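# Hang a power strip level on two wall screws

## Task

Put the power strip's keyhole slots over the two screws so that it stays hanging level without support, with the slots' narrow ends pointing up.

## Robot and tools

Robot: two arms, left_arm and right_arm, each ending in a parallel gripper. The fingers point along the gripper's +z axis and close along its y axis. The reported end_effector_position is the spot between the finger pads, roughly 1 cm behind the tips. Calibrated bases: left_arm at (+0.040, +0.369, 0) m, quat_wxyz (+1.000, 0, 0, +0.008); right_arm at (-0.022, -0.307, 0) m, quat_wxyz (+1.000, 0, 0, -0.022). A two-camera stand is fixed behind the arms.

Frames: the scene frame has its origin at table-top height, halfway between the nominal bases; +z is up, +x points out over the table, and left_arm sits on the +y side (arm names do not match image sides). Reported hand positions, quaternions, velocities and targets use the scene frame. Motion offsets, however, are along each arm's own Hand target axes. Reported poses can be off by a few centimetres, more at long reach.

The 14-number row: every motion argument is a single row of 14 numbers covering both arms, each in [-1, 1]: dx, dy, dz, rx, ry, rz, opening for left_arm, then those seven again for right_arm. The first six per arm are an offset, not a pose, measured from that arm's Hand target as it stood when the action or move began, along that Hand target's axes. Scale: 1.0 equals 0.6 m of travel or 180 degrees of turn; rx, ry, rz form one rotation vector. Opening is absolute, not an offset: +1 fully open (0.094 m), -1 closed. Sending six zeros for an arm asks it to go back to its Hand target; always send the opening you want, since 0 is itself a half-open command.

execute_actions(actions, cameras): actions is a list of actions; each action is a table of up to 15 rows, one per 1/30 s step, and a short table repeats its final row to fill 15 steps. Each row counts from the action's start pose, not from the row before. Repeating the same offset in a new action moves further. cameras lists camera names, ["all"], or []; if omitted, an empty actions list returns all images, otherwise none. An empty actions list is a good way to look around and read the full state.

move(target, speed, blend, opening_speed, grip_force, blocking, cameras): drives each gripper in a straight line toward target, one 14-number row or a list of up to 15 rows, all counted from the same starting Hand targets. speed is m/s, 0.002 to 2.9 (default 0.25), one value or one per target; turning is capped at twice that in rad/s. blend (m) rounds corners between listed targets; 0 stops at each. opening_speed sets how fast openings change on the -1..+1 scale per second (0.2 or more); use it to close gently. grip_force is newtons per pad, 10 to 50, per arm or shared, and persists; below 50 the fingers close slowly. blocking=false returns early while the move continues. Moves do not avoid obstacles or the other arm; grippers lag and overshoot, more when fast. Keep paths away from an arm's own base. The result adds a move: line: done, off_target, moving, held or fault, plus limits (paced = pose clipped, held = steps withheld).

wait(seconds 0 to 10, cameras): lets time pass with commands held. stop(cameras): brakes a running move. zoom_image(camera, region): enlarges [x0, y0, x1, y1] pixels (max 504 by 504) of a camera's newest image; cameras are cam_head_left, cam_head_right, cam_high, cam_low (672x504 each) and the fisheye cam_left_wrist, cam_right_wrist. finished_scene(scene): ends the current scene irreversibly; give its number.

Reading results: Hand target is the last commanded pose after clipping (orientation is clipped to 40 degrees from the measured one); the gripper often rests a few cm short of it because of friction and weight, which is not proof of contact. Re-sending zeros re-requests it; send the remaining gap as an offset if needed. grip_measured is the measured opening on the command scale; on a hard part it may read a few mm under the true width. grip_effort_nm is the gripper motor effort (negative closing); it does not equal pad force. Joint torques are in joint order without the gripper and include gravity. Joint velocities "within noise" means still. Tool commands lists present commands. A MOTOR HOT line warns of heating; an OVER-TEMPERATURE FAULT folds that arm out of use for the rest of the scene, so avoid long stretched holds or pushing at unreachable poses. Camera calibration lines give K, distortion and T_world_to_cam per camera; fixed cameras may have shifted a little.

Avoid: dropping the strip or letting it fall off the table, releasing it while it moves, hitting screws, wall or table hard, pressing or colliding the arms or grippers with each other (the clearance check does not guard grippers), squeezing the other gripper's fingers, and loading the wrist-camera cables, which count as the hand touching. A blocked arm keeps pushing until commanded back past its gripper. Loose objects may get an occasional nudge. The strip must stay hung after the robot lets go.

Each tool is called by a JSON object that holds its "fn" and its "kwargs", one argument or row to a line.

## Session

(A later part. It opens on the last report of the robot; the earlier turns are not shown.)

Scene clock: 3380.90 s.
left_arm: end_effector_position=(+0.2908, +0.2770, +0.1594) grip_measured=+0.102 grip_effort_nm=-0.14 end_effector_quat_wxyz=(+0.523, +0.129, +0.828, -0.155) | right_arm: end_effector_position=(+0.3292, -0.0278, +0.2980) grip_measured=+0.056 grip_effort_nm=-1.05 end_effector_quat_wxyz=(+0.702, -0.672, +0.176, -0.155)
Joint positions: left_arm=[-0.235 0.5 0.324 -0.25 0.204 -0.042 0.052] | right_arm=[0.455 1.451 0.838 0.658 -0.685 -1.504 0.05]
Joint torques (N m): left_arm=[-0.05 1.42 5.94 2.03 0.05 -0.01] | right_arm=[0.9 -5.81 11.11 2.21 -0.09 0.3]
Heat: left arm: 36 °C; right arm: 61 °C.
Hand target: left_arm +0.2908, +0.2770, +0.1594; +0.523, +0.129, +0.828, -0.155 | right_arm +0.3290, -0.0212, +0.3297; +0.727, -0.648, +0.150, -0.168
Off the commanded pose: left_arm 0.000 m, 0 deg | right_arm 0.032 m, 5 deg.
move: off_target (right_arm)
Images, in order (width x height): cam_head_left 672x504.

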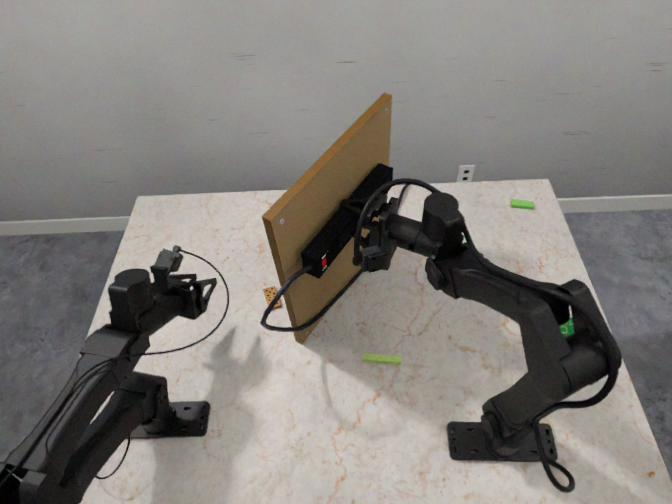

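{"fn": "move", "kwargs": {
  "target": [0,0,0,0,0,0,0.1,0.004,0.006,0.03,0,0.0,0,-0.5],
  "speed": 0.03,
  "cameras": ["cam_head_left"]
}}

{"fn": "zoom_image", "kwargs": {
  "camera": "cam_head_left",
  "region": [285, 145, 405, 285]
}}

Scene clock: 3389.00 s.
left_arm: end_effector_position=(+0.2908, +0.2770, +0.1594) grip_measured=+0.102 grip_effort_nm=-0.14 end_effector_quat_wxyz=(+0.523, +0.129, +0.828, -0.155) | right_arm: end_effector_position=(+0.3335, -0.0193, +0.2968) grip_measured=+0.056 grip_effort_nm=-1.05 end_effector_quat_wxyz=(+0.702, -0.673, +0.175, -0.156)
Joint positions: left_arm=[-0.235 0.5 0.324 -0.25 0.204 -0.042 0.052] | right_arm=[0.475 1.483 0.862 0.664 -0.666 -1.507 0.05]
Joint torques (N m): left_arm=[-0.01 1.36 5.94 2.03 0.06 0] | right_arm=[1.87 -3.81 13.03 2.23 0.09 0.3]
Heat: left arm: 36 °C; right arm: 62 °C.
Hand target: left_arm +0.2908, +0.2770, +0.1594; +0.523, +0.129, +0.828, -0.155 | right_arm +0.3392, -0.0057, +0.3281; +0.727, -0.648, +0.150, -0.168
Off the commanded pose: left_arm 0.000 m, 0 deg | right_arm 0.035 m, 5 deg.
move: off_target (right_arm)
Images, in order (width x height): cam_head_left 672x504.

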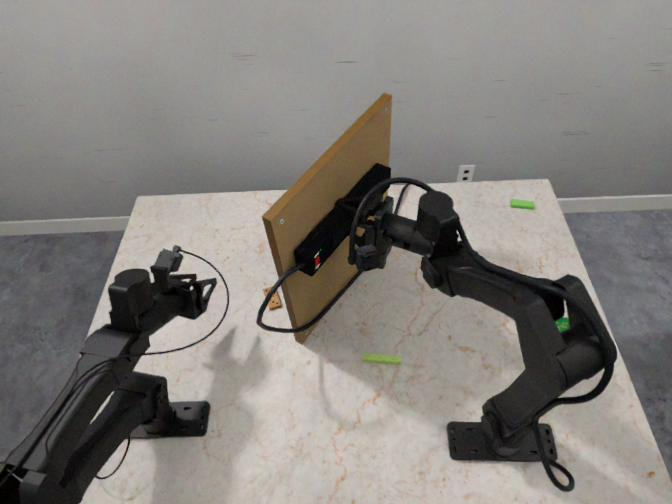

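Scaled by 3.600 from the camera's 672x504 image, which has a finer 960x720 frame.

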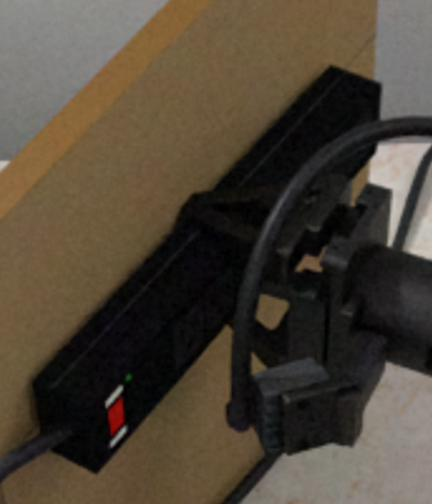

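{"fn": "move", "kwargs": {
  "target": [0,0,0,0,0,0,0.1,0.006,0.0,0.01,0,-0.04,0,-0.5],
  "speed": 0.03,
  "cameras": ["cam_head_left"]
}}

{"fn": "zoom_image", "kwargs": {
  "camera": "cam_head_left",
  "region": [285, 145, 405, 285]
}}

Scene clock: 3400.77 s.
left_arm: end_effector_position=(+0.2908, +0.2770, +0.1594) grip_measured=+0.102 grip_effort_nm=-0.15 end_effector_quat_wxyz=(+0.523, +0.129, +0.828, -0.155) | right_arm: end_effector_position=(+0.3340, -0.0191, +0.2966) grip_measured=+0.056 grip_effort_nm=-1.05 end_effector_quat_wxyz=(+0.713, -0.681, +0.126, -0.107)
Joint positions: left_arm=[-0.235 0.5 0.324 -0.25 0.204 -0.042 0.052] | right_arm=[0.416 1.557 0.921 0.697 -0.866 -1.49 0.05]
Joint torques (N m): left_arm=[-0.1 1.33 6 2.02 0.04 -0.01] | right_arm=[2.51 -3.81 14.5 2.17 0.4 0.39]
Heat: left arm: 36 °C; right arm: 63 °C.
Hand target: left_arm +0.2908, +0.2770, +0.1594; +0.523, +0.129, +0.828, -0.155 | right_arm +0.3450, -0.0020, +0.3290; +0.735, -0.657, +0.104, -0.127
Off the commanded pose: left_arm 0.000 m, 0 deg | right_arm 0.038 m, 5 deg.
move: off_target (right_arm)
Images, in order (width x height): cam_head_left 672x504.

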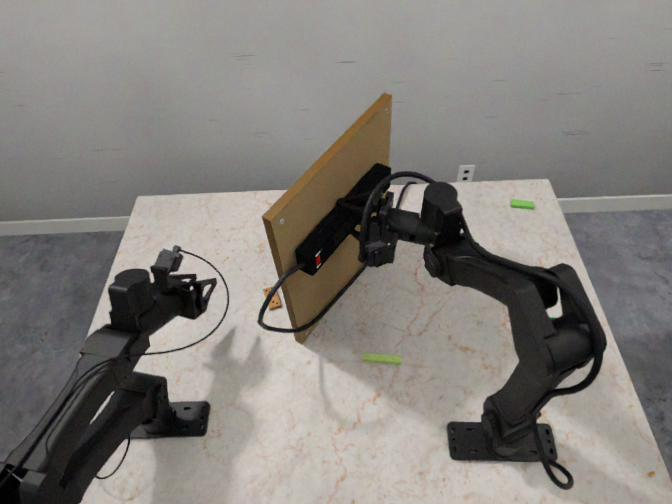

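Scaled by 3.600 from the camera's 672x504 image, which has a finer 960x720 frame.

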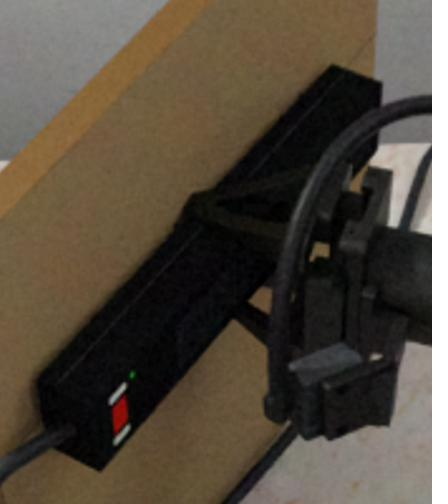

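{"fn": "move", "kwargs": {
  "target": [0,0,0,0,0,0,0.1,0.0,0.045,-0.008,0,0,0,-0.5],
  "speed": 0.03,
  "cameras": ["cam_head_left"]
}}

{"fn": "zoom_image", "kwargs": {
  "camera": "cam_head_left",
  "region": [285, 145, 405, 285]
}}

Scene clock: 3408.10 s.
left_arm: end_effector_position=(+0.2908, +0.2770, +0.1594) grip_measured=+0.102 grip_effort_nm=-0.14 end_effector_quat_wxyz=(+0.523, +0.129, +0.828, -0.155) | right_arm: end_effector_position=(+0.3338, -0.0195, +0.2957) grip_measured=+0.056 grip_effort_nm=-1.05 end_effector_quat_wxyz=(+0.724, -0.674, +0.105, -0.102)
Joint positions: left_arm=[-0.235 0.5 0.324 -0.25 0.204 -0.042 0.052] | right_arm=[0.403 1.595 0.914 0.797 -0.913 -1.465 0.05]
Joint torques (N m): left_arm=[0.01 1.37 5.97 2.01 0.07 -0.03] | right_arm=[3.32 -3.25 9.65 2.15 0.94 0.04]
Heat: left arm: 36 °C; right arm: 64 °C.
Hand target: left_arm +0.2908, +0.2770, +0.1594; +0.523, +0.129, +0.828, -0.155 | right_arm +0.3448, -0.0038, +0.3014; +0.735, -0.657, +0.104, -0.127
Off the commanded pose: left_arm 0.000 m, 0 deg | right_arm 0.020 m, 4 deg.
move: off_target (right_arm)
Images, in order (width x height): cam_head_left 672x504.

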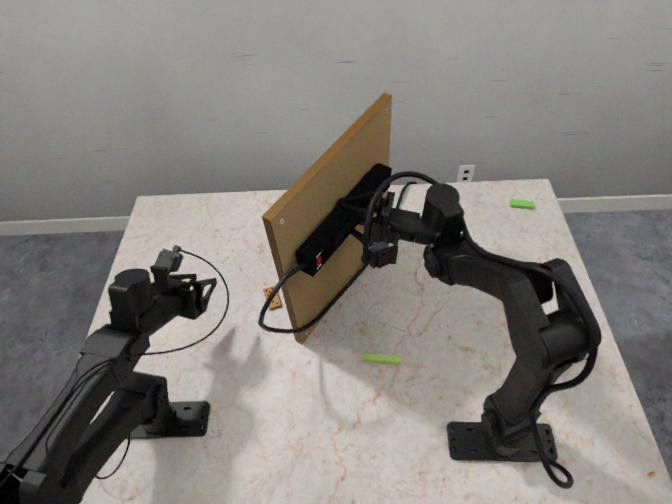

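Scaled by 3.600 from the camera's 672x504 image, which has a finer 960x720 frame.

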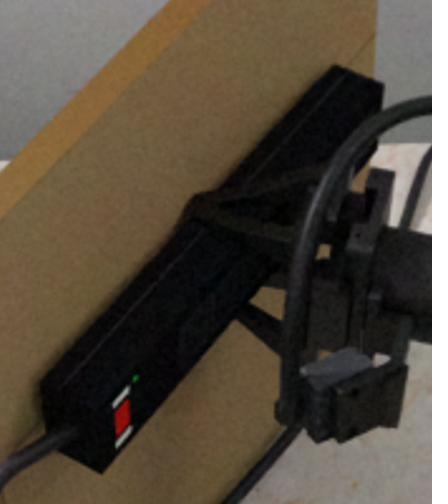

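{"fn": "move", "kwargs": {
  "target": [0,0,0,0,0,0,0.1,0.0,0.02,-0.014,0,0,0,-0.5],
  "speed": 0.03,
  "cameras": ["cam_head_left"]
}}

{"fn": "zoom_image", "kwargs": {
  "camera": "cam_head_left",
  "region": [285, 145, 405, 285]
}}

Scene clock: 3414.57 s.
left_arm: end_effector_position=(+0.2908, +0.2770, +0.1594) grip_measured=+0.102 grip_effort_nm=-0.15 end_effector_quat_wxyz=(+0.523, +0.129, +0.828, -0.155) | right_arm: end_effector_position=(+0.3326, -0.0207, +0.2931) grip_measured=+0.056 grip_effort_nm=-1.05 end_effector_quat_wxyz=(+0.734, -0.663, +0.094, -0.115)
Joint positions: left_arm=[-0.235 0.5 0.324 -0.25 0.204 -0.042 0.052] | right_arm=[0.402 1.615 0.881 0.902 -0.91 -1.452 0.05]
Joint torques (N m): left_arm=[-0.05 1.35 6 2.03 0.06 -0.01] | right_arm=[2.39 -3.71 8.42 1.71 0.75 -0.03]
Heat: left arm: 36 °C; right arm: 62 °C.
Hand target: left_arm +0.2908, +0.2770, +0.1594; +0.523, +0.129, +0.828, -0.155 | right_arm +0.3428, -0.0104, +0.2886; +0.735, -0.657, +0.104, -0.127
Off the commanded pose: left_arm 0.000 m, 0 deg | right_arm 0.015 m, 2 deg.
move: off_target (right_arm)
Images, in order (width x height): cam_head_left 672x504.

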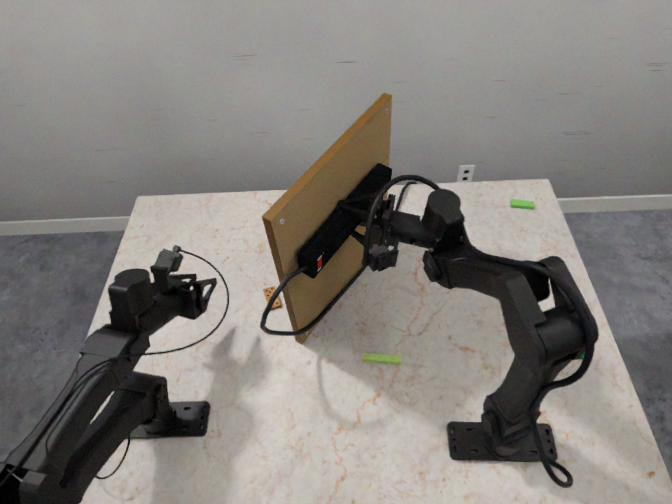

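Scaled by 3.600 from the camera's 672x504 image, which has a finer 960x720 frame.

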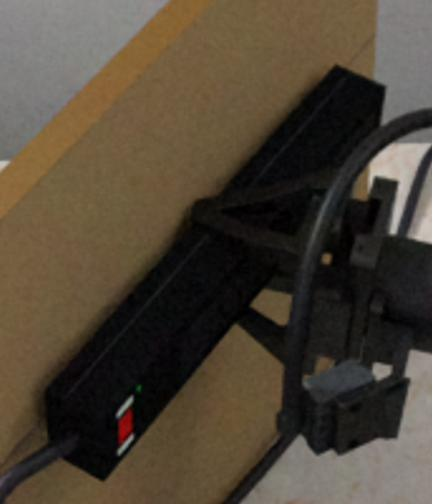

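{"fn": "move", "kwargs": {
  "target": [0,0,0,0,0,0,0.1,0.0,0.022,0.004,-0.03,0,0,-0.5],
  "speed": 0.03,
  "cameras": ["cam_head_left"]
}}

{"fn": "zoom_image", "kwargs": {
  "camera": "cam_head_left",
  "region": [285, 145, 405, 285]
}}

Scene clock: 3424.10 s.
left_arm: end_effector_position=(+0.2908, +0.2770, +0.1594) grip_measured=+0.102 grip_effort_nm=-0.15 end_effector_quat_wxyz=(+0.523, +0.129, +0.828, -0.155) | right_arm: end_effector_position=(+0.3323, -0.0198, +0.2818) grip_measured=+0.056 grip_effort_nm=-1.05 end_effector_quat_wxyz=(+0.716, -0.681, +0.070, -0.138)
Joint positions: left_arm=[-0.235 0.5 0.324 -0.25 0.204 -0.042 0.052] | right_arm=[0.402 1.612 0.881 0.834 -0.918 -1.578 0.05]
Joint torques (N m): left_arm=[0.01 1.29 5.91 2.04 0.06 -0.03] | right_arm=[2.77 -5.19 10.7 0.68 0.82 0.25]
Heat: left arm: 36 °C; right arm: 60 °C.
Hand target: left_arm +0.2908, +0.2770, +0.1594; +0.523, +0.129, +0.828, -0.155 | right_arm +0.3442, -0.0068, +0.2758; +0.704, -0.691, +0.110, -0.122
Off the commanded pose: left_arm 0.000 m, 0 deg | right_arm 0.019 m, 5 deg.
move: off_target (right_arm)
Images, in order (width x height): cam_head_left 672x504.

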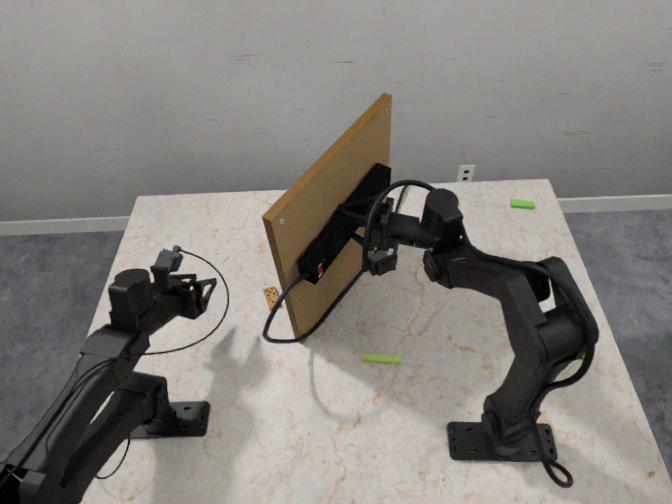

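Scaled by 3.600 from the camera's 672x504 image, which has a finer 960x720 frame.

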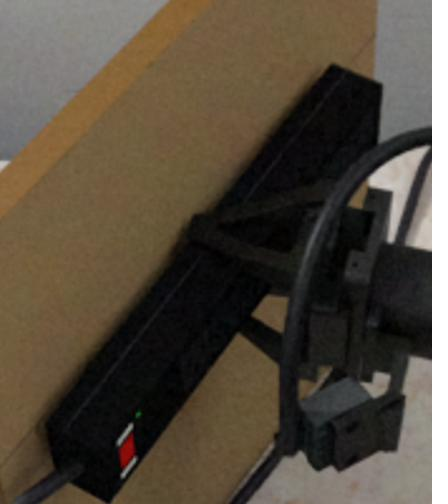

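{"fn": "move", "kwargs": {
  "target": [0,0,0,0,0,0,0.1,0.0,0.01,-0.002,0,-0.01,0.045,-0.5],
  "speed": 0.03,
  "cameras": ["cam_head_left"]
}}

{"fn": "zoom_image", "kwargs": {
  "camera": "cam_head_left",
  "region": [285, 145, 405, 285]
}}

Scene clock: 3445.43 s.
left_arm: end_effector_position=(+0.2908, +0.2770, +0.1594) grip_measured=+0.102 grip_effort_nm=-0.15 end_effector_quat_wxyz=(+0.523, +0.129, +0.828, -0.155) | right_arm: end_effector_position=(+0.3337, -0.0203, +0.2833) grip_measured=+0.056 grip_effort_nm=-1.05 end_effector_quat_wxyz=(+0.722, -0.676, +0.103, -0.106)
Joint positions: left_arm=[-0.235 0.5 0.324 -0.25 0.204 -0.042 0.052] | right_arm=[0.401 1.612 0.884 0.834 -0.914 -1.481 0.05]
Joint torques (N m): left_arm=[-0.08 1.33 6 2.03 0.05 -0.02] | right_arm=[1.96 -3.47 10.62 0.89 0.28 0.68]
Heat: left arm: 36 °C; right arm: 60 °C.
Hand target: left_arm +0.2908, +0.2770, +0.1594; +0.523, +0.129, +0.828, -0.155 | right_arm +0.3439, -0.0078, +0.2697; +0.712, -0.684, +0.147, -0.061
Off the commanded pose: left_arm 0.000 m, 0 deg | right_arm 0.021 m, 7 deg.
move: off_target (right_arm)
Images, in order (width x height): cam_head_left 672x504.

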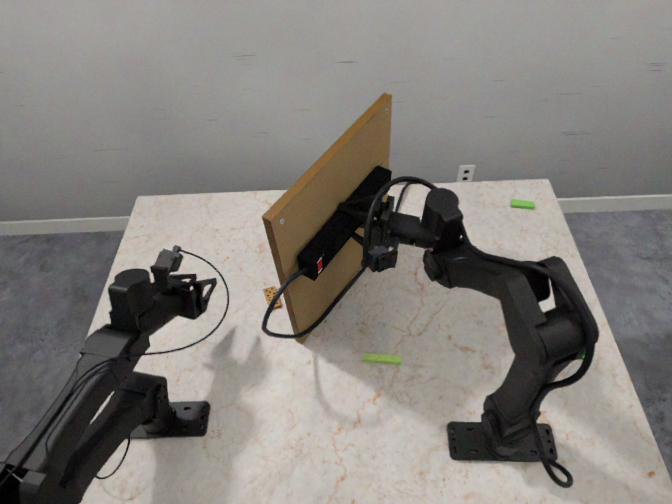

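Scaled by 3.600 from the camera's 672x504 image, which has a finer 960x720 frame.

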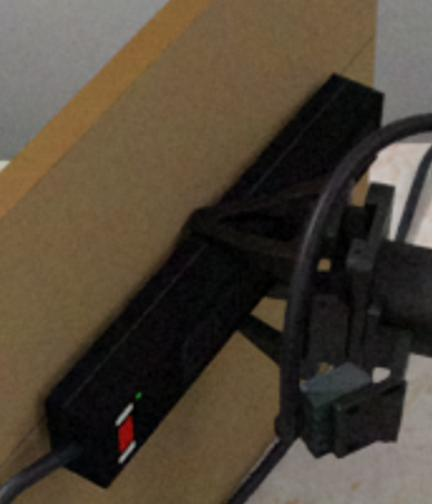

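{"fn": "move", "kwargs": {
  "target": [0,0,0,0,0,0,0.1,0.0,0.025,-0.006,0,0,0.0,-0.5],
  "speed": 0.03,
  "cameras": ["cam_head_left"]
}}

{"fn": "zoom_image", "kwargs": {
  "camera": "cam_head_left",
  "region": [285, 145, 405, 285]
}}

Scene clock: 3456.13 s.
left_arm: end_effector_position=(+0.2908, +0.2770, +0.1594) grip_measured=+0.102 grip_effort_nm=-0.15 end_effector_quat_wxyz=(+0.523, +0.129, +0.828, -0.155) | right_arm: end_effector_position=(+0.3338, -0.0207, +0.2827) grip_measured=+0.056 grip_effort_nm=-1.05 end_effector_quat_wxyz=(+0.725, -0.673, +0.098, -0.107)
Joint positions: left_arm=[-0.235 0.5 0.324 -0.25 0.204 -0.042 0.052] | right_arm=[0.398 1.624 0.88 0.868 -0.922 -1.472 0.05]
Joint torques (N m): left_arm=[-0.01 1.32 5.96 2.02 0.04 -0.02] | right_arm=[1.8 -3.3 6.9 1.05 0.36 0.54]
Heat: left arm: 36 °C; right arm: 60 °C.
Hand target: left_arm +0.2908, +0.2770, +0.1594; +0.523, +0.129, +0.828, -0.155 | right_arm +0.3412, -0.0104, +0.2547; +0.712, -0.684, +0.148, -0.061
Off the commanded pose: left_arm 0.000 m, 0 deg | right_arm 0.031 m, 8 deg.
move: off_target (right_arm)
Images, in order (width x height): cam_head_left 672x504.

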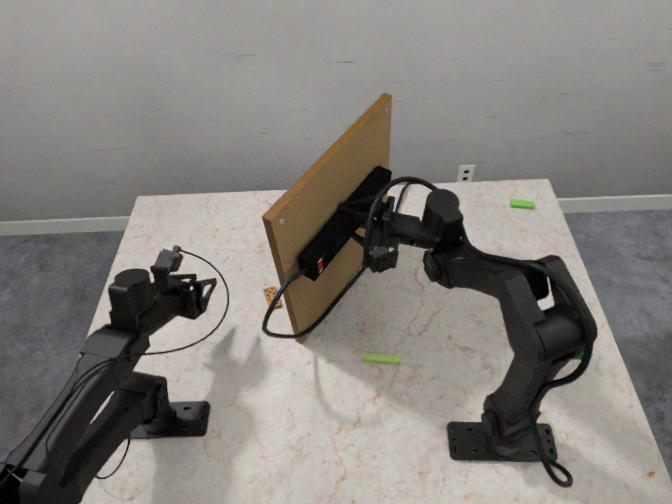

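Scaled by 3.600 from the camera's 672x504 image, which has a finer 960x720 frame.

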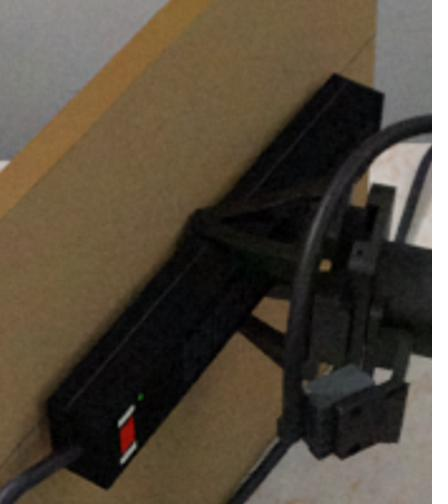

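{"fn": "move", "kwargs": {
  "target": [0,0,0,0,0,0,0.1,-0.012,0.0,-0.03,0,0,0.0,-0.5],
  "speed": 0.03,
  "cameras": ["cam_head_left"]
}}

{"fn": "zoom_image", "kwargs": {
  "camera": "cam_head_left",
  "region": [285, 145, 405, 285]
}}

Scene clock: 3462.07 s.
left_arm: end_effector_position=(+0.2908, +0.2770, +0.1594) grip_measured=+0.102 grip_effort_nm=-0.15 end_effector_quat_wxyz=(+0.523, +0.129, +0.828, -0.155) | right_arm: end_effector_position=(+0.3309, -0.0232, +0.2477) grip_measured=+0.056 grip_effort_nm=-1.05 end_effector_quat_wxyz=(+0.705, -0.691, +0.148, -0.067)
Joint positions: left_arm=[-0.235 0.5 0.324 -0.25 0.204 -0.042 0.052] | right_arm=[0.398 1.629 0.823 0.809 -0.911 -1.451 0.05]
Joint torques (N m): left_arm=[-0.09 1.37 5.98 2.03 0.08 -0.02] | right_arm=[-0.53 -7.76 6.89 1.71 -0.25 0.36]
Heat: left arm: 36 °C; right arm: 59 °C.
Hand target: left_arm +0.2908, +0.2770, +0.1594; +0.523, +0.129, +0.828, -0.155 | right_arm +0.3291, -0.0256, +0.2553; +0.712, -0.684, +0.147, -0.061
Off the commanded pose: left_arm 0.000 m, 0 deg | right_arm 0.008 m, 1 deg.
move: done
Images, in order (width x height): cam_head_left 672x504.

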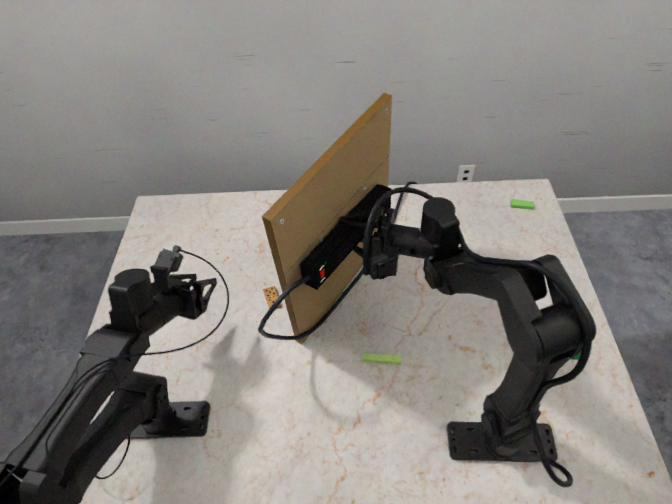

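Scaled by 3.600 from the camera's 672x504 image, which has a finer 960x720 frame.

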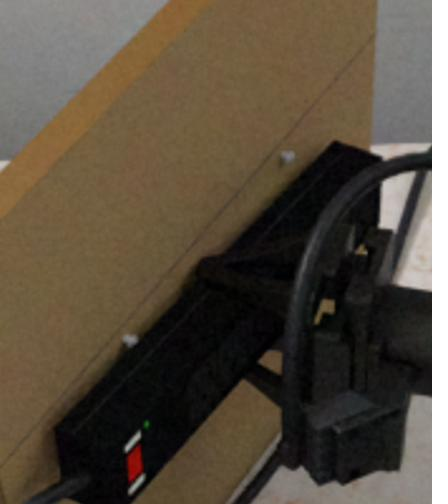

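{"fn": "move", "kwargs": {
  "target": [0,0,0,0,0,0,0.1,0.0,-0.05,-0.006,0,0,-0.02,-0.5],
  "speed": 0.04
}}

{"fn": "move", "kwargs": {
  "target": [0,0,0,0,0,0,0.1,0.0,-0.03,0,0,0,0,-0.5],
  "speed": 0.04
}}

{"fn": "move", "kwargs": {
  "target": [0,0,0,0,0,0,0.1,0.0,-0.02,0,0,0,0,-0.5],
  "speed": 0.04
}}

{"fn": "move", "kwargs": {
  "target": [0,0,0,0,0,0,0.1,0.0,-0.012,0,0,0,0,-0.5],
  "speed": 0.03
}}

Scene clock: 3484.57 s.
left_arm: end_effector_position=(+0.2908, +0.2770, +0.1594) grip_measured=+0.102 grip_effort_nm=-0.15 end_effector_quat_wxyz=(+0.523, +0.129, +0.828, -0.155) | right_arm: end_effector_position=(+0.3345, -0.0296, +0.2466) grip_measured=+0.056 grip_effort_nm=-1.05 end_effector_quat_wxyz=(+0.689, -0.704, +0.156, -0.066)
Joint positions: left_arm=[-0.235 0.5 0.324 -0.25 0.204 -0.042 0.052] | right_arm=[0.378 1.605 0.852 0.684 -0.923 -1.503 0.05]
Joint torques (N m): left_arm=[-0.06 1.33 5.91 2.03 0.04 0] | right_arm=[-0.32 -10.97 10.43 1.66 -0.33 0.24]
Heat: left arm: 36 °C; right arm: 57 °C.
Hand target: left_arm +0.2908, +0.2770, +0.1594; +0.523, +0.129, +0.828, -0.155 | right_arm +0.3314, -0.0307, +0.2850; +0.710, -0.688, +0.126, -0.083
Off the commanded pose: left_arm 0.000 m, 0 deg | right_arm 0.039 m, 5 deg.
move: off_target (right_arm)

Scene clock: 3485.70 s.
left_arm: end_effector_position=(+0.2908, +0.2770, +0.1594) grip_measured=+0.102 grip_effort_nm=-0.15 end_effector_quat_wxyz=(+0.523, +0.129, +0.828, -0.155) | right_arm: end_effector_position=(+0.3374, -0.0300, +0.2631) grip_measured=+0.056 grip_effort_nm=-1.05 end_effector_quat_wxyz=(+0.689, -0.705, +0.156, -0.067)
Joint positions: left_arm=[-0.235 0.5 0.324 -0.25 0.204 -0.042 0.052] | right_arm=[0.374 1.581 0.903 0.607 -0.925 -1.506 0.05]
Joint torques (N m): left_arm=[-0.12 1.36 5.93 2.02 0.06 -0.01] | right_arm=[-0.32 -10.92 10.76 1.7 -0.32 0.3]
Heat: left arm: 36 °C; right arm: 57 °C.
Hand target: left_arm +0.2908, +0.2770, +0.1594; +0.523, +0.129, +0.828, -0.155 | right_arm +0.3324, -0.0314, +0.3029; +0.710, -0.688, +0.126, -0.083
Off the commanded pose: left_arm 0.000 m, 0 deg | right_arm 0.040 m, 5 deg.
move: off_target (right_arm)

Scene clock: 3486.77 s.
left_arm: end_effector_position=(+0.2908, +0.2770, +0.1594) grip_measured=+0.102 grip_effort_nm=-0.14 end_effector_quat_wxyz=(+0.523, +0.129, +0.828, -0.155) | right_arm: end_effector_position=(+0.3385, -0.0295, +0.2739) grip_measured=+0.056 grip_effort_nm=-1.05 end_effector_quat_wxyz=(+0.688, -0.705, +0.156, -0.066)
Joint positions: left_arm=[-0.235 0.5 0.324 -0.25 0.204 -0.042 0.052] | right_arm=[0.374 1.568 0.938 0.557 -0.926 -1.508 0.05]
Joint torques (N m): left_arm=[-0.08 1.37 6.04 2.03 0.05 -0.03] | right_arm=[-0.31 -11.12 10.97 1.67 -0.33 0.28]
Heat: left arm: 36 °C; right arm: 57 °C.
Hand target: left_arm +0.2908, +0.2770, +0.1594; +0.523, +0.129, +0.828, -0.155 | right_arm +0.3330, -0.0319, +0.3149; +0.710, -0.688, +0.126, -0.083
Off the commanded pose: left_arm 0.000 m, 0 deg | right_arm 0.041 m, 5 deg.
move: off_target (right_arm)

Scene clock: 3487.83 s.
left_arm: end_effector_position=(+0.2908, +0.2770, +0.1594) grip_measured=+0.102 grip_effort_nm=-0.15 end_effector_quat_wxyz=(+0.523, +0.129, +0.828, -0.155) | right_arm: end_effector_position=(+0.3392, -0.0291, +0.2793) grip_measured=+0.056 grip_effort_nm=-1.05 end_effector_quat_wxyz=(+0.688, -0.706, +0.156, -0.065)
Joint positions: left_arm=[-0.235 0.5 0.324 -0.25 0.204 -0.042 0.052] | right_arm=[0.374 1.562 0.959 0.527 -0.926 -1.509 0.05]
Joint torques (N m): left_arm=[-0.05 1.37 5.93 2.03 0.04 -0.01] | right_arm=[-0.59 -11.32 11.21 1.7 -0.43 0.3]
Heat: left arm: 36 °C; right arm: 57 °C.
Hand target: left_arm +0.2908, +0.2770, +0.1594; +0.523, +0.129, +0.828, -0.155 | right_arm +0.3334, -0.0322, +0.3222; +0.710, -0.688, +0.126, -0.083
Off the commanded pose: left_arm 0.000 m, 0 deg | right_arm 0.043 m, 5 deg.
move: off_target (right_arm)

Nice smooth. Up ~14 mm more.

{"fn": "move", "kwargs": {
  "target": [0,0,0,0,0,0,0.1,-0.006,-0.024,-0.005,0,0,0,-0.5],
  "speed": 0.03,
  "cameras": ["cam_head_left"]
}}

{"fn": "zoom_image", "kwargs": {
  "camera": "cam_head_left",
  "region": [285, 145, 405, 285]
}}

Scene clock: 3493.47 s.
left_arm: end_effector_position=(+0.2908, +0.2770, +0.1594) grip_measured=+0.102 grip_effort_nm=-0.15 end_effector_quat_wxyz=(+0.523, +0.129, +0.828, -0.155) | right_arm: end_effector_position=(+0.3379, -0.0323, +0.2945) grip_measured=+0.056 grip_effort_nm=-1.05 end_effector_quat_wxyz=(+0.688, -0.705, +0.156, -0.068)
Joint positions: left_arm=[-0.235 0.5 0.324 -0.25 0.204 -0.042 0.052] | right_arm=[0.368 1.532 0.991 0.466 -0.929 -1.51 0.05]
Joint torques (N m): left_arm=[-0.08 1.35 5.97 2.04 0.05 -0.02] | right_arm=[-0.35 -10.91 11.36 1.7 -0.36 0.31]
Heat: left arm: 36 °C; right arm: 58 °C.
Hand target: left_arm +0.2908, +0.2770, +0.1594; +0.523, +0.129, +0.828, -0.155 | right_arm +0.3300, -0.0346, +0.3366; +0.710, -0.688, +0.126, -0.083
Off the commanded pose: left_arm 0.000 m, 0 deg | right_arm 0.043 m, 5 deg.
move: off_target (right_arm)
Images, in order (width x height): cam_head_left 672x504.

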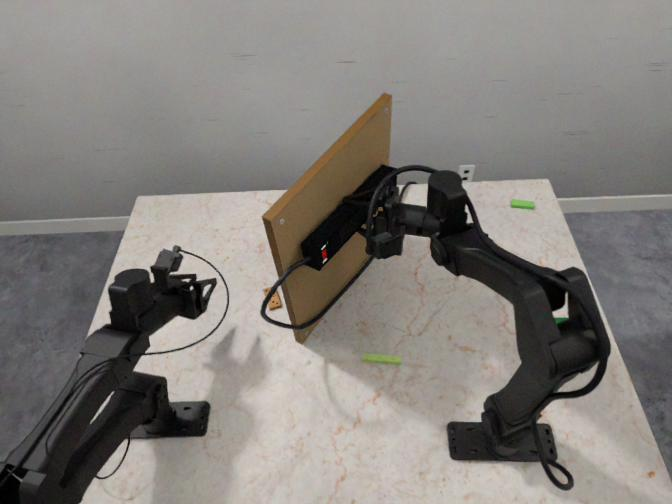

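Scaled by 3.600 from the camera's 672x504 image, which has a finer 960x720 frame.

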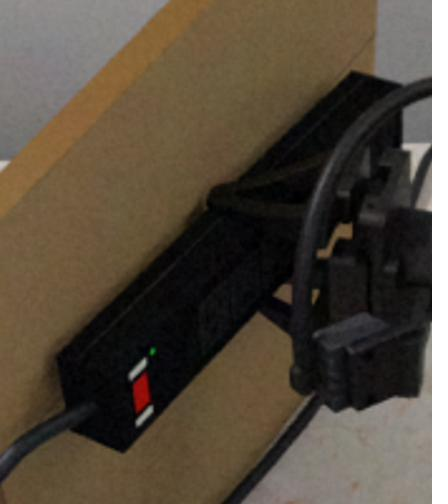

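{"fn": "move", "kwargs": {
  "target": [0,0,0,0,0,0,0.1,0.0,0.0,-0.008,0,-0.015,-0.042,-0.5],
  "speed": 0.03,
  "cameras": ["cam_head_left"]
}}

{"fn": "zoom_image", "kwargs": {
  "camera": "cam_head_left",
  "region": [285, 145, 405, 285]
}}

Scene clock: 3503.17 s.
left_arm: end_effector_position=(+0.2908, +0.2770, +0.1594) grip_measured=+0.102 grip_effort_nm=-0.14 end_effector_quat_wxyz=(+0.523, +0.129, +0.828, -0.155) | right_arm: end_effector_position=(+0.3339, -0.0378, +0.3016) grip_measured=+0.056 grip_effort_nm=-1.05 end_effector_quat_wxyz=(+0.689, -0.712, +0.093, -0.097)
Joint positions: left_arm=[-0.235 0.5 0.324 -0.25 0.204 -0.042 0.052] | right_arm=[0.341 1.532 1.007 0.466 -1.003 -1.631 0.05]
Joint torques (N m): left_arm=[-0.09 1.37 5.94 2.03 0.04 0] | right_arm=[-0.34 -9.32 11.19 1.72 -0.39 0.27]
Heat: left arm: 36 °C; right arm: 58 °C.
Hand target: left_arm +0.2908, +0.2770, +0.1594; +0.523, +0.129, +0.828, -0.155 | right_arm +0.3285, -0.0391, +0.3365; +0.706, -0.697, +0.063, -0.114
Off the commanded pose: left_arm 0.000 m, 0 deg | right_arm 0.035 m, 5 deg.
move: off_target (right_arm)
Images, in order (width x height): cam_head_left 672x504.

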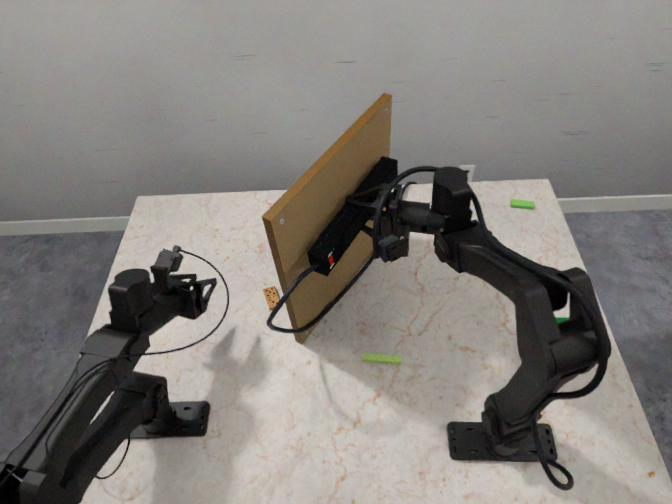

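Scaled by 3.600 from the camera's 672x504 image, which has a finer 960x720 frame.

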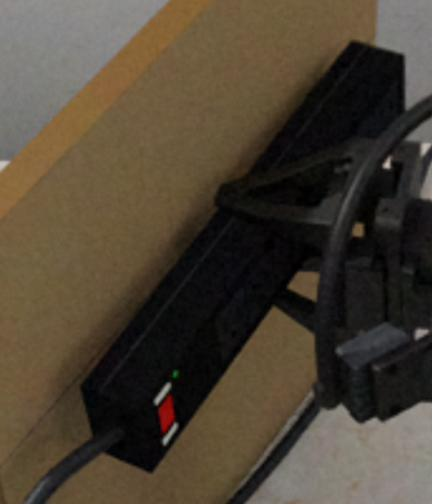

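{"fn": "move", "kwargs": {
  "target": [0,0,0,0,0,0,0.1,-0.005,0.02,0.0,0,0,0.02,-0.5],
  "speed": 0.03
}}

{"fn": "move", "kwargs": {
  "target": [0,0,0,0,0,0,0.1,0,0.018,0.006,0,0,0,-0.5],
  "speed": 0.03,
  "cameras": ["cam_head_left"]
}}

{"fn": "zoom_image", "kwargs": {
  "camera": "cam_head_left",
  "region": [285, 145, 405, 285]
}}

Scene clock: 3513.67 s.
left_arm: end_effector_position=(+0.2908, +0.2770, +0.1594) grip_measured=+0.102 grip_effort_nm=-0.14 end_effector_quat_wxyz=(+0.523, +0.129, +0.828, -0.155) | right_arm: end_effector_position=(+0.3340, -0.0377, +0.3055) grip_measured=+0.056 grip_effort_nm=-1.05 end_effector_quat_wxyz=(+0.695, -0.707, +0.102, -0.089)
Joint positions: left_arm=[-0.235 0.5 0.324 -0.25 0.204 -0.042 0.052] | right_arm=[0.341 1.532 1.007 0.489 -1.003 -1.586 0.05]
Joint torques (N m): left_arm=[-0.06 1.36 5.94 2.04 0.06 -0.02] | right_arm=[-0.14 -8.75 7.94 1.85 -0.32 0.43]
Heat: left arm: 36 °C; right arm: 60 °C.
Hand target: left_arm +0.2908, +0.2770, +0.1594; +0.523, +0.129, +0.828, -0.155 | right_arm +0.3265, -0.0383, +0.3243; +0.709, -0.694, +0.085, -0.091
Off the commanded pose: left_arm 0.000 m, 0 deg | right_arm 0.020 m, 3 deg.
move: off_target (right_arm)

Scene clock: 3514.67 s.
left_arm: end_effector_position=(+0.2908, +0.2770, +0.1594) grip_measured=+0.102 grip_effort_nm=-0.15 end_effector_quat_wxyz=(+0.523, +0.129, +0.828, -0.155) | right_arm: end_effector_position=(+0.3327, -0.0381, +0.3049) grip_measured=+0.056 grip_effort_nm=-1.05 end_effector_quat_wxyz=(+0.699, -0.703, +0.095, -0.096)
Joint positions: left_arm=[-0.235 0.5 0.324 -0.25 0.204 -0.042 0.052] | right_arm=[0.341 1.532 0.987 0.535 -1.003 -1.582 0.05]
Joint torques (N m): left_arm=[-0.05 1.39 5.98 2 0.03 -0.01] | right_arm=[0.8 -6.9 7.36 1.91 -0.18 0.39]
Heat: left arm: 36 °C; right arm: 60 °C.
Hand target: left_arm +0.2908, +0.2770, +0.1594; +0.523, +0.129, +0.828, -0.155 | right_arm +0.3275, -0.0346, +0.3136; +0.709, -0.694, +0.085, -0.091
Off the commanded pose: left_arm 0.000 m, 0 deg | right_arm 0.011 m, 2 deg.
move: off_target (right_arm)
Images, in order (width x height): cam_head_left 672x504.

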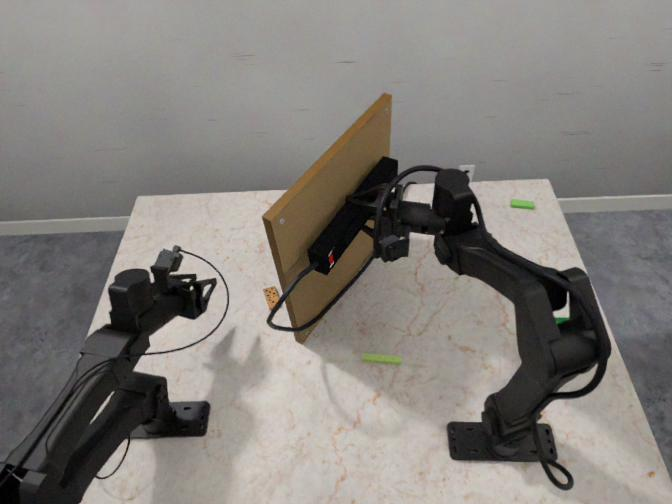

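Scaled by 3.600 from the camera's 672x504 image, which has a finer 960x720 frame.

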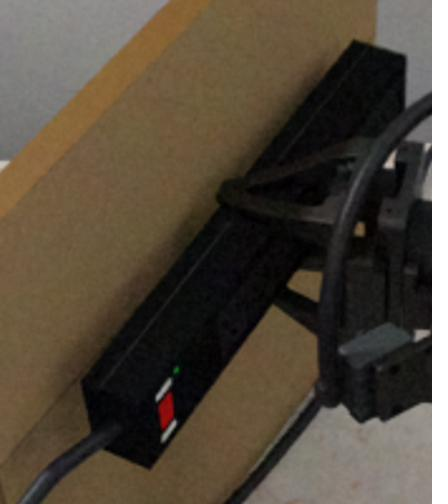

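{"fn": "move", "kwargs": {
  "target": [0,0,0,0,0,0,0.1,-0.004,0.014,0.01,0,0,0.02,-0.5],
  "speed": 0.03,
  "cameras": ["cam_head_left"]
}}

{"fn": "zoom_image", "kwargs": {
  "camera": "cam_head_left",
  "region": [285, 145, 405, 285]
}}

Scene clock: 3522.87 s.
left_arm: end_effector_position=(+0.2908, +0.2770, +0.1594) grip_measured=+0.102 grip_effort_nm=-0.14 end_effector_quat_wxyz=(+0.523, +0.129, +0.828, -0.155) | right_arm: end_effector_position=(+0.3297, -0.0334, +0.3022) grip_measured=+0.056 grip_effort_nm=-1.05 end_effector_quat_wxyz=(+0.703, -0.698, +0.112, -0.079)
Joint positions: left_arm=[-0.235 0.5 0.324 -0.25 0.204 -0.042 0.052] | right_arm=[0.357 1.532 0.968 0.564 -0.987 -1.525 0.05]
Joint torques (N m): left_arm=[-0.06 1.32 6.02 2.03 0.05 -0.03] | right_arm=[0.96 -5.79 7.43 1.89 -0.1 0.4]
Heat: left arm: 36 °C; right arm: 58 °C.
Hand target: left_arm +0.2908, +0.2770, +0.1594; +0.523, +0.129, +0.828, -0.155 | right_arm +0.3267, -0.0280, +0.3053; +0.711, -0.691, +0.107, -0.069
Off the commanded pose: left_arm 0.000 m, 0 deg | right_arm 0.007 m, 2 deg.
move: done
Images, in order (width x height): cam_head_left 672x504.

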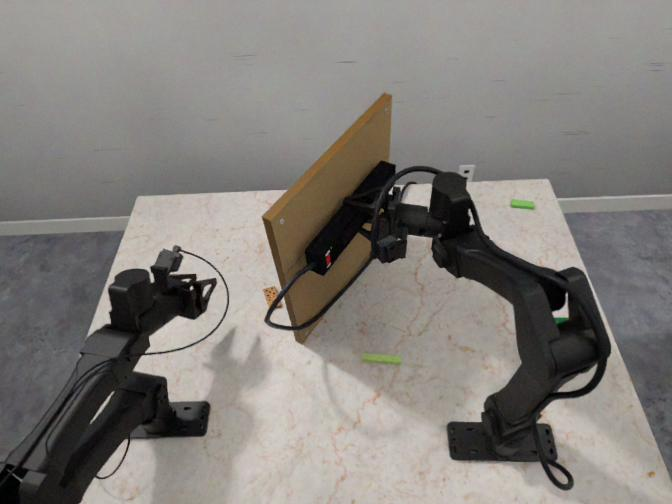

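Scaled by 3.600 from the camera's 672x504 image, which has a finer 960x720 frame.

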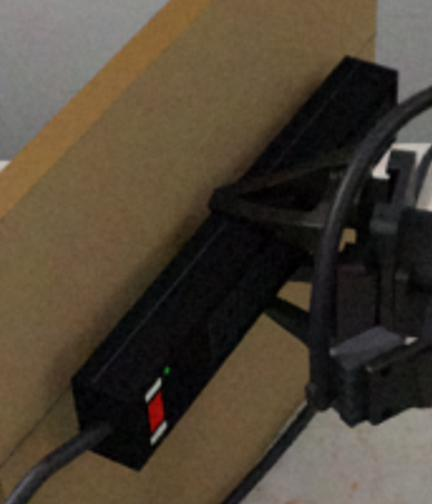

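{"fn": "move", "kwargs": {
  "target": [0,0,0,0,0,0,0.1,0,0.019,0.0,0,0,0.004,-0.5],
  "speed": 0.03
}}

{"fn": "move", "kwargs": {
  "target": [0,0,0,0,0,0,0.1,0,-0.003,0.014,0,0,0,-0.5],
  "speed": 0.03,
  "cameras": ["cam_head_left"]
}}

{"fn": "zoom_image", "kwargs": {
  "camera": "cam_head_left",
  "region": [285, 145, 405, 285]
}}

Scene clock: 3538.43 s.
left_arm: end_effector_position=(+0.2908, +0.2770, +0.1594) grip_measured=+0.102 grip_effort_nm=-0.14 end_effector_quat_wxyz=(+0.523, +0.129, +0.828, -0.155) | right_arm: end_effector_position=(+0.3301, -0.0333, +0.2889) grip_measured=+0.056 grip_effort_nm=-1.05 end_effector_quat_wxyz=(+0.703, -0.698, +0.119, -0.072)
Joint positions: left_arm=[-0.235 0.5 0.324 -0.25 0.204 -0.042 0.052] | right_arm=[0.357 1.551 0.933 0.614 -0.986 -1.507 0.05]
Joint torques (N m): left_arm=[0.05 1.35 5.98 2.01 0.04 0] | right_arm=[1.07 -6.22 7.46 1.92 -0.11 0.4]
Heat: left arm: 36 °C; right arm: 58 °C.
Hand target: left_arm +0.2908, +0.2770, +0.1594; +0.523, +0.129, +0.828, -0.155 | right_arm +0.3261, -0.0276, +0.2940; +0.712, -0.690, +0.111, -0.065
Off the commanded pose: left_arm 0.000 m, 0 deg | right_arm 0.009 m, 2 deg.
move: done

Scene clock: 3539.30 s.
left_arm: end_effector_position=(+0.2908, +0.2770, +0.1594) grip_measured=+0.102 grip_effort_nm=-0.14 end_effector_quat_wxyz=(+0.523, +0.129, +0.828, -0.155) | right_arm: end_effector_position=(+0.3294, -0.0253, +0.2831) grip_measured=+0.056 grip_effort_nm=-1.05 end_effector_quat_wxyz=(+0.700, -0.700, +0.123, -0.066)
Joint positions: left_arm=[-0.235 0.5 0.324 -0.25 0.204 -0.042 0.052] | right_arm=[0.381 1.565 0.933 0.614 -0.966 -1.506 0.05]
Joint torques (N m): left_arm=[-0.09 1.33 5.93 2.02 0.06 -0.01] | right_arm=[1.01 -6.41 9.05 1.87 -0.14 0.34]
Heat: left arm: 36 °C; right arm: 58 °C.
Hand target: left_arm +0.2908, +0.2770, +0.1594; +0.523, +0.129, +0.828, -0.155 | right_arm +0.3284, -0.0196, +0.2960; +0.712, -0.691, +0.111, -0.065
Off the commanded pose: left_arm 0.000 m, 0 deg | right_arm 0.014 m, 2 deg.
move: off_target (right_arm)
Images, in order (width x height): cam_head_left 672x504.

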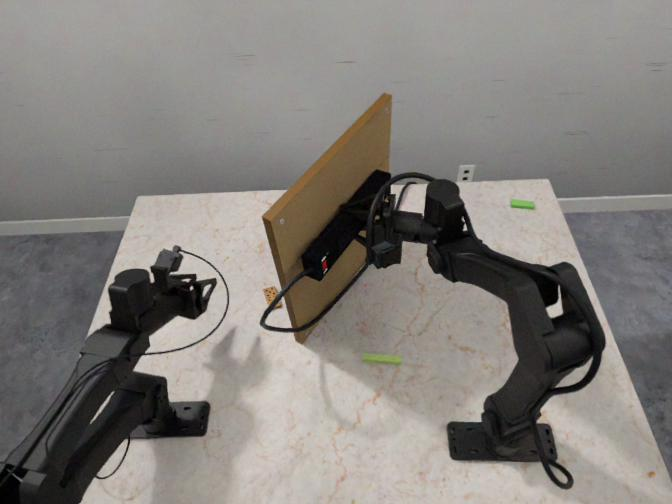

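Scaled by 3.600 from the camera's 672x504 image, which has a finer 960x720 frame.

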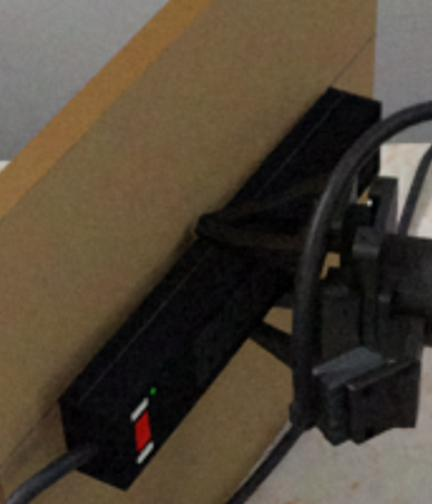

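{"fn": "move", "kwargs": {
  "target": [0,0,0,0,0,0,0.1,0,-0.035,-0.01,0,0,0,-0.5],
  "speed": 0.03
}}

{"fn": "move", "kwargs": {
  "target": [0,0,0,0,0,0,0.1,0,-0.012,0,0,0,0,-0.5],
  "speed": 0.03
}}

{"fn": "move", "kwargs": {
  "target": [0,0,0,0,0,0,0.1,0,-0.008,0,0,0,0,-0.5],
  "speed": 0.03
}}

Scene clock: 3549.97 s.
left_arm: end_effector_position=(+0.2908, +0.2770, +0.1594) grip_measured=+0.102 grip_effort_nm=-0.15 end_effector_quat_wxyz=(+0.523, +0.129, +0.828, -0.155) | right_arm: end_effector_position=(+0.3313, -0.0245, +0.2833) grip_measured=+0.056 grip_effort_nm=-1.05 end_effector_quat_wxyz=(+0.694, -0.705, +0.134, -0.055)
Joint positions: left_arm=[-0.235 0.5 0.324 -0.25 0.204 -0.042 0.052] | right_arm=[0.381 1.565 0.96 0.553 -0.967 -1.505 0.05]
Joint torques (N m): left_arm=[-0.05 1.37 5.96 2.01 0.03 -0.02] | right_arm=[-0.51 -9.65 11.08 1.66 -0.36 0.36]
Heat: left arm: 36 °C; right arm: 59 °C.
Hand target: left_arm +0.2908, +0.2770, +0.1594; +0.523, +0.129, +0.828, -0.155 | right_arm +0.3281, -0.0262, +0.3167; +0.712, -0.691, +0.111, -0.065
Off the commanded pose: left_arm 0.000 m, 0 deg | right_arm 0.034 m, 4 deg.
move: off_target (right_arm)

Scene clock: 3550.93 s.
left_arm: end_effector_position=(+0.2908, +0.2770, +0.1594) grip_measured=+0.102 grip_effort_nm=-0.15 end_effector_quat_wxyz=(+0.523, +0.129, +0.828, -0.155) | right_arm: end_effector_position=(+0.3339, -0.0251, +0.2870) grip_measured=+0.056 grip_effort_nm=-1.05 end_effector_quat_wxyz=(+0.693, -0.706, +0.138, -0.053)
Joint positions: left_arm=[-0.235 0.5 0.324 -0.25 0.204 -0.042 0.052] | right_arm=[0.377 1.565 0.981 0.524 -0.968 -1.505 0.05]
Joint torques (N m): left_arm=[-0.08 1.33 5.97 2.02 0.05 -0.03] | right_arm=[-0.18 -10.21 11.22 1.63 -0.34 0.34]
Heat: left arm: 36 °C; right arm: 59 °C.
Hand target: left_arm +0.2908, +0.2770, +0.1594; +0.523, +0.129, +0.828, -0.155 | right_arm +0.3286, -0.0265, +0.3238; +0.712, -0.691, +0.112, -0.065
Off the commanded pose: left_arm 0.000 m, 0 deg | right_arm 0.037 m, 4 deg.
move: off_target (right_arm)

Scene clock: 3551.73 s.
left_arm: end_effector_position=(+0.2908, +0.2770, +0.1594) grip_measured=+0.102 grip_effort_nm=-0.15 end_effector_quat_wxyz=(+0.523, +0.129, +0.828, -0.155) | right_arm: end_effector_position=(+0.3349, -0.0248, +0.2892) grip_measured=+0.056 grip_effort_nm=-1.05 end_effector_quat_wxyz=(+0.692, -0.707, +0.139, -0.051)
Joint positions: left_arm=[-0.235 0.5 0.324 -0.25 0.204 -0.042 0.052] | right_arm=[0.377 1.565 0.995 0.504 -0.968 -1.505 0.05]
Joint torques (N m): left_arm=[-0.03 1.29 5.91 2.02 0.04 -0.03] | right_arm=[-0.43 -10.55 11.29 1.62 -0.39 0.36]
Heat: left arm: 36 °C; right arm: 59 °C.
Hand target: left_arm +0.2908, +0.2770, +0.1594; +0.523, +0.129, +0.828, -0.155 | right_arm +0.3289, -0.0266, +0.3287; +0.712, -0.690, +0.111, -0.065
Off the commanded pose: left_arm 0.000 m, 0 deg | right_arm 0.040 m, 5 deg.
move: off_target (right_arm)

{"fn": "move", "kwargs": {
  "target": [0,0,0,0,0,0,0.1,0,-0.011,0,0,0,0,-0.5],
  "speed": 0.03
}}

{"fn": "move", "kwargs": {
  "target": [0,0,0,0,0,0,0.1,0,-0.005,0.003,0,0,0,-0.5],
  "speed": 0.03,
  "cameras": ["cam_head_left"]
}}

{"fn": "zoom_image", "kwargs": {
  "camera": "cam_head_left",
  "region": [285, 145, 405, 285]
}}

Scene clock: 3562.23 s.
left_arm: end_effector_position=(+0.2908, +0.2770, +0.1594) grip_measured=+0.102 grip_effort_nm=-0.14 end_effector_quat_wxyz=(+0.523, +0.129, +0.828, -0.155) | right_arm: end_effector_position=(+0.3354, -0.0250, +0.2904) grip_measured=+0.056 grip_effort_nm=-1.05 end_effector_quat_wxyz=(+0.689, -0.709, +0.143, -0.045)
Joint positions: left_arm=[-0.235 0.5 0.324 -0.25 0.204 -0.042 0.052] | right_arm=[0.374 1.565 1.011 0.471 -0.975 -1.505 0.05]
Joint torques (N m): left_arm=[-0.1 1.44 5.96 2.03 0.07 -0.02] | right_arm=[-0.18 -11.15 11.55 1.68 -0.32 0.39]
Heat: left arm: 36 °C; right arm: 61 °C.
Hand target: left_arm +0.2908, +0.2770, +0.1594; +0.523, +0.129, +0.828, -0.155 | right_arm +0.3294, -0.0270, +0.3354; +0.712, -0.690, +0.111, -0.065
Off the commanded pose: left_arm 0.000 m, 0 deg | right_arm 0.045 m, 5 deg.
move: off_target (right_arm)

Scene clock: 3563.00 s.
left_arm: end_effector_position=(+0.2908, +0.2770, +0.1594) grip_measured=+0.102 grip_effort_nm=-0.15 end_effector_quat_wxyz=(+0.523, +0.129, +0.828, -0.155) | right_arm: end_effector_position=(+0.3353, -0.0249, +0.2910) grip_measured=+0.056 grip_effort_nm=-1.05 end_effector_quat_wxyz=(+0.687, -0.710, +0.145, -0.041)
Joint positions: left_arm=[-0.235 0.5 0.324 -0.25 0.204 -0.042 0.052] | right_arm=[0.374 1.564 1.018 0.454 -0.977 -1.505 0.05]
Joint torques (N m): left_arm=[-0.05 1.37 5.96 2.02 0.06 -0.03] | right_arm=[0.02 -10.96 12.07 1.75 -0.25 0.32]
Heat: left arm: 36 °C; right arm: 61 °C.
Hand target: left_arm +0.2908, +0.2770, +0.1594; +0.523, +0.129, +0.828, -0.155 | right_arm +0.3300, -0.0253, +0.3383; +0.712, -0.691, +0.111, -0.065
Off the commanded pose: left_arm 0.000 m, 0 deg | right_arm 0.048 m, 6 deg.
move: off_target (right_arm)
Images, in order (width x height): cam_head_left 672x504.

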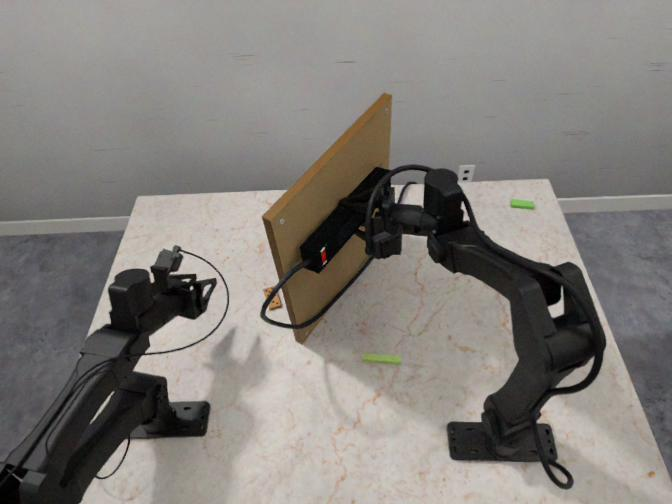

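Scaled by 3.600 from the camera's 672x504 image, which has a finer 960x720 frame.

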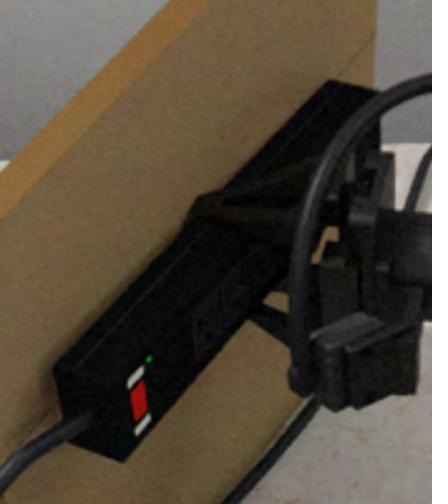

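{"fn": "move", "kwargs": {
  "target": [0,0,0,0,0,0,0.1,0.002,0.01,0.018,0,0,-0.02,-0.5],
  "speed": 0.03,
  "cameras": ["cam_head_left"]
}}

{"fn": "zoom_image", "kwargs": {
  "camera": "cam_head_left",
  "region": [285, 145, 405, 285]
}}

Scene clock: 3573.93 s.
left_arm: end_effector_position=(+0.2908, +0.2770, +0.1594) grip_measured=+0.102 grip_effort_nm=-0.15 end_effector_quat_wxyz=(+0.523, +0.129, +0.828, -0.155) | right_arm: end_effector_position=(+0.3364, -0.0251, +0.2913) grip_measured=+0.056 grip_effort_nm=-1.05 end_effector_quat_wxyz=(+0.686, -0.713, +0.131, -0.061)
Joint positions: left_arm=[-0.235 0.5 0.324 -0.25 0.204 -0.042 0.052] | right_arm=[0.375 1.563 1.018 0.453 -0.968 -1.554 0.05]
Joint torques (N m): left_arm=[-0.05 1.36 5.93 2.02 0.06 -0.03] | right_arm=[1.85 -8.72 12.23 2 -0.05 0.26]
Heat: left arm: 36 °C; right arm: 61 °C.
Hand target: left_arm +0.2908, +0.2770, +0.1594; +0.523, +0.129, +0.828, -0.155 | right_arm +0.3334, -0.0150, +0.3326; +0.709, -0.694, +0.090, -0.087
Off the commanded pose: left_arm 0.000 m, 0 deg | right_arm 0.043 m, 7 deg.
move: off_target (right_arm)
Images, in order (width x height): cam_head_left 672x504.

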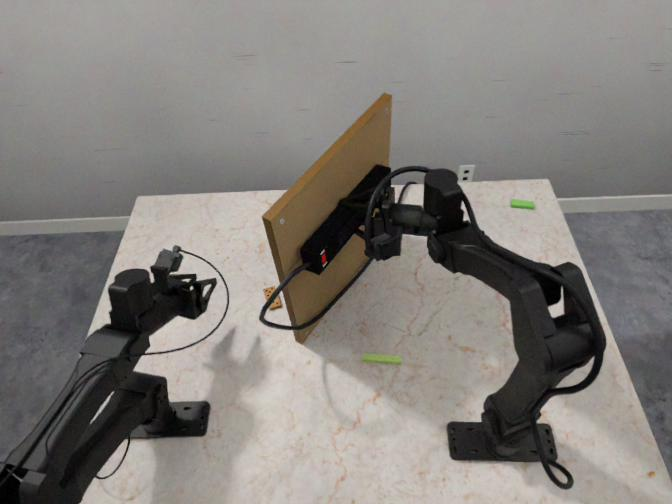

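Scaled by 3.600 from the camera's 672x504 image, which has a finer 960x720 frame.

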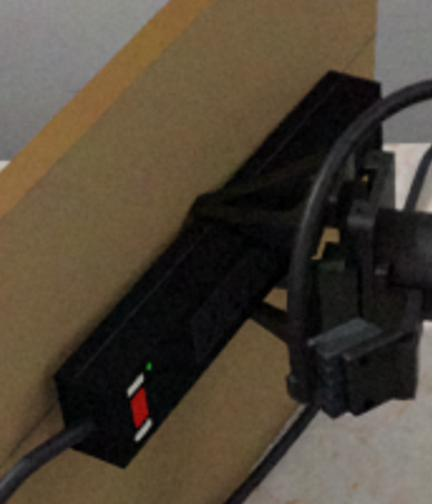

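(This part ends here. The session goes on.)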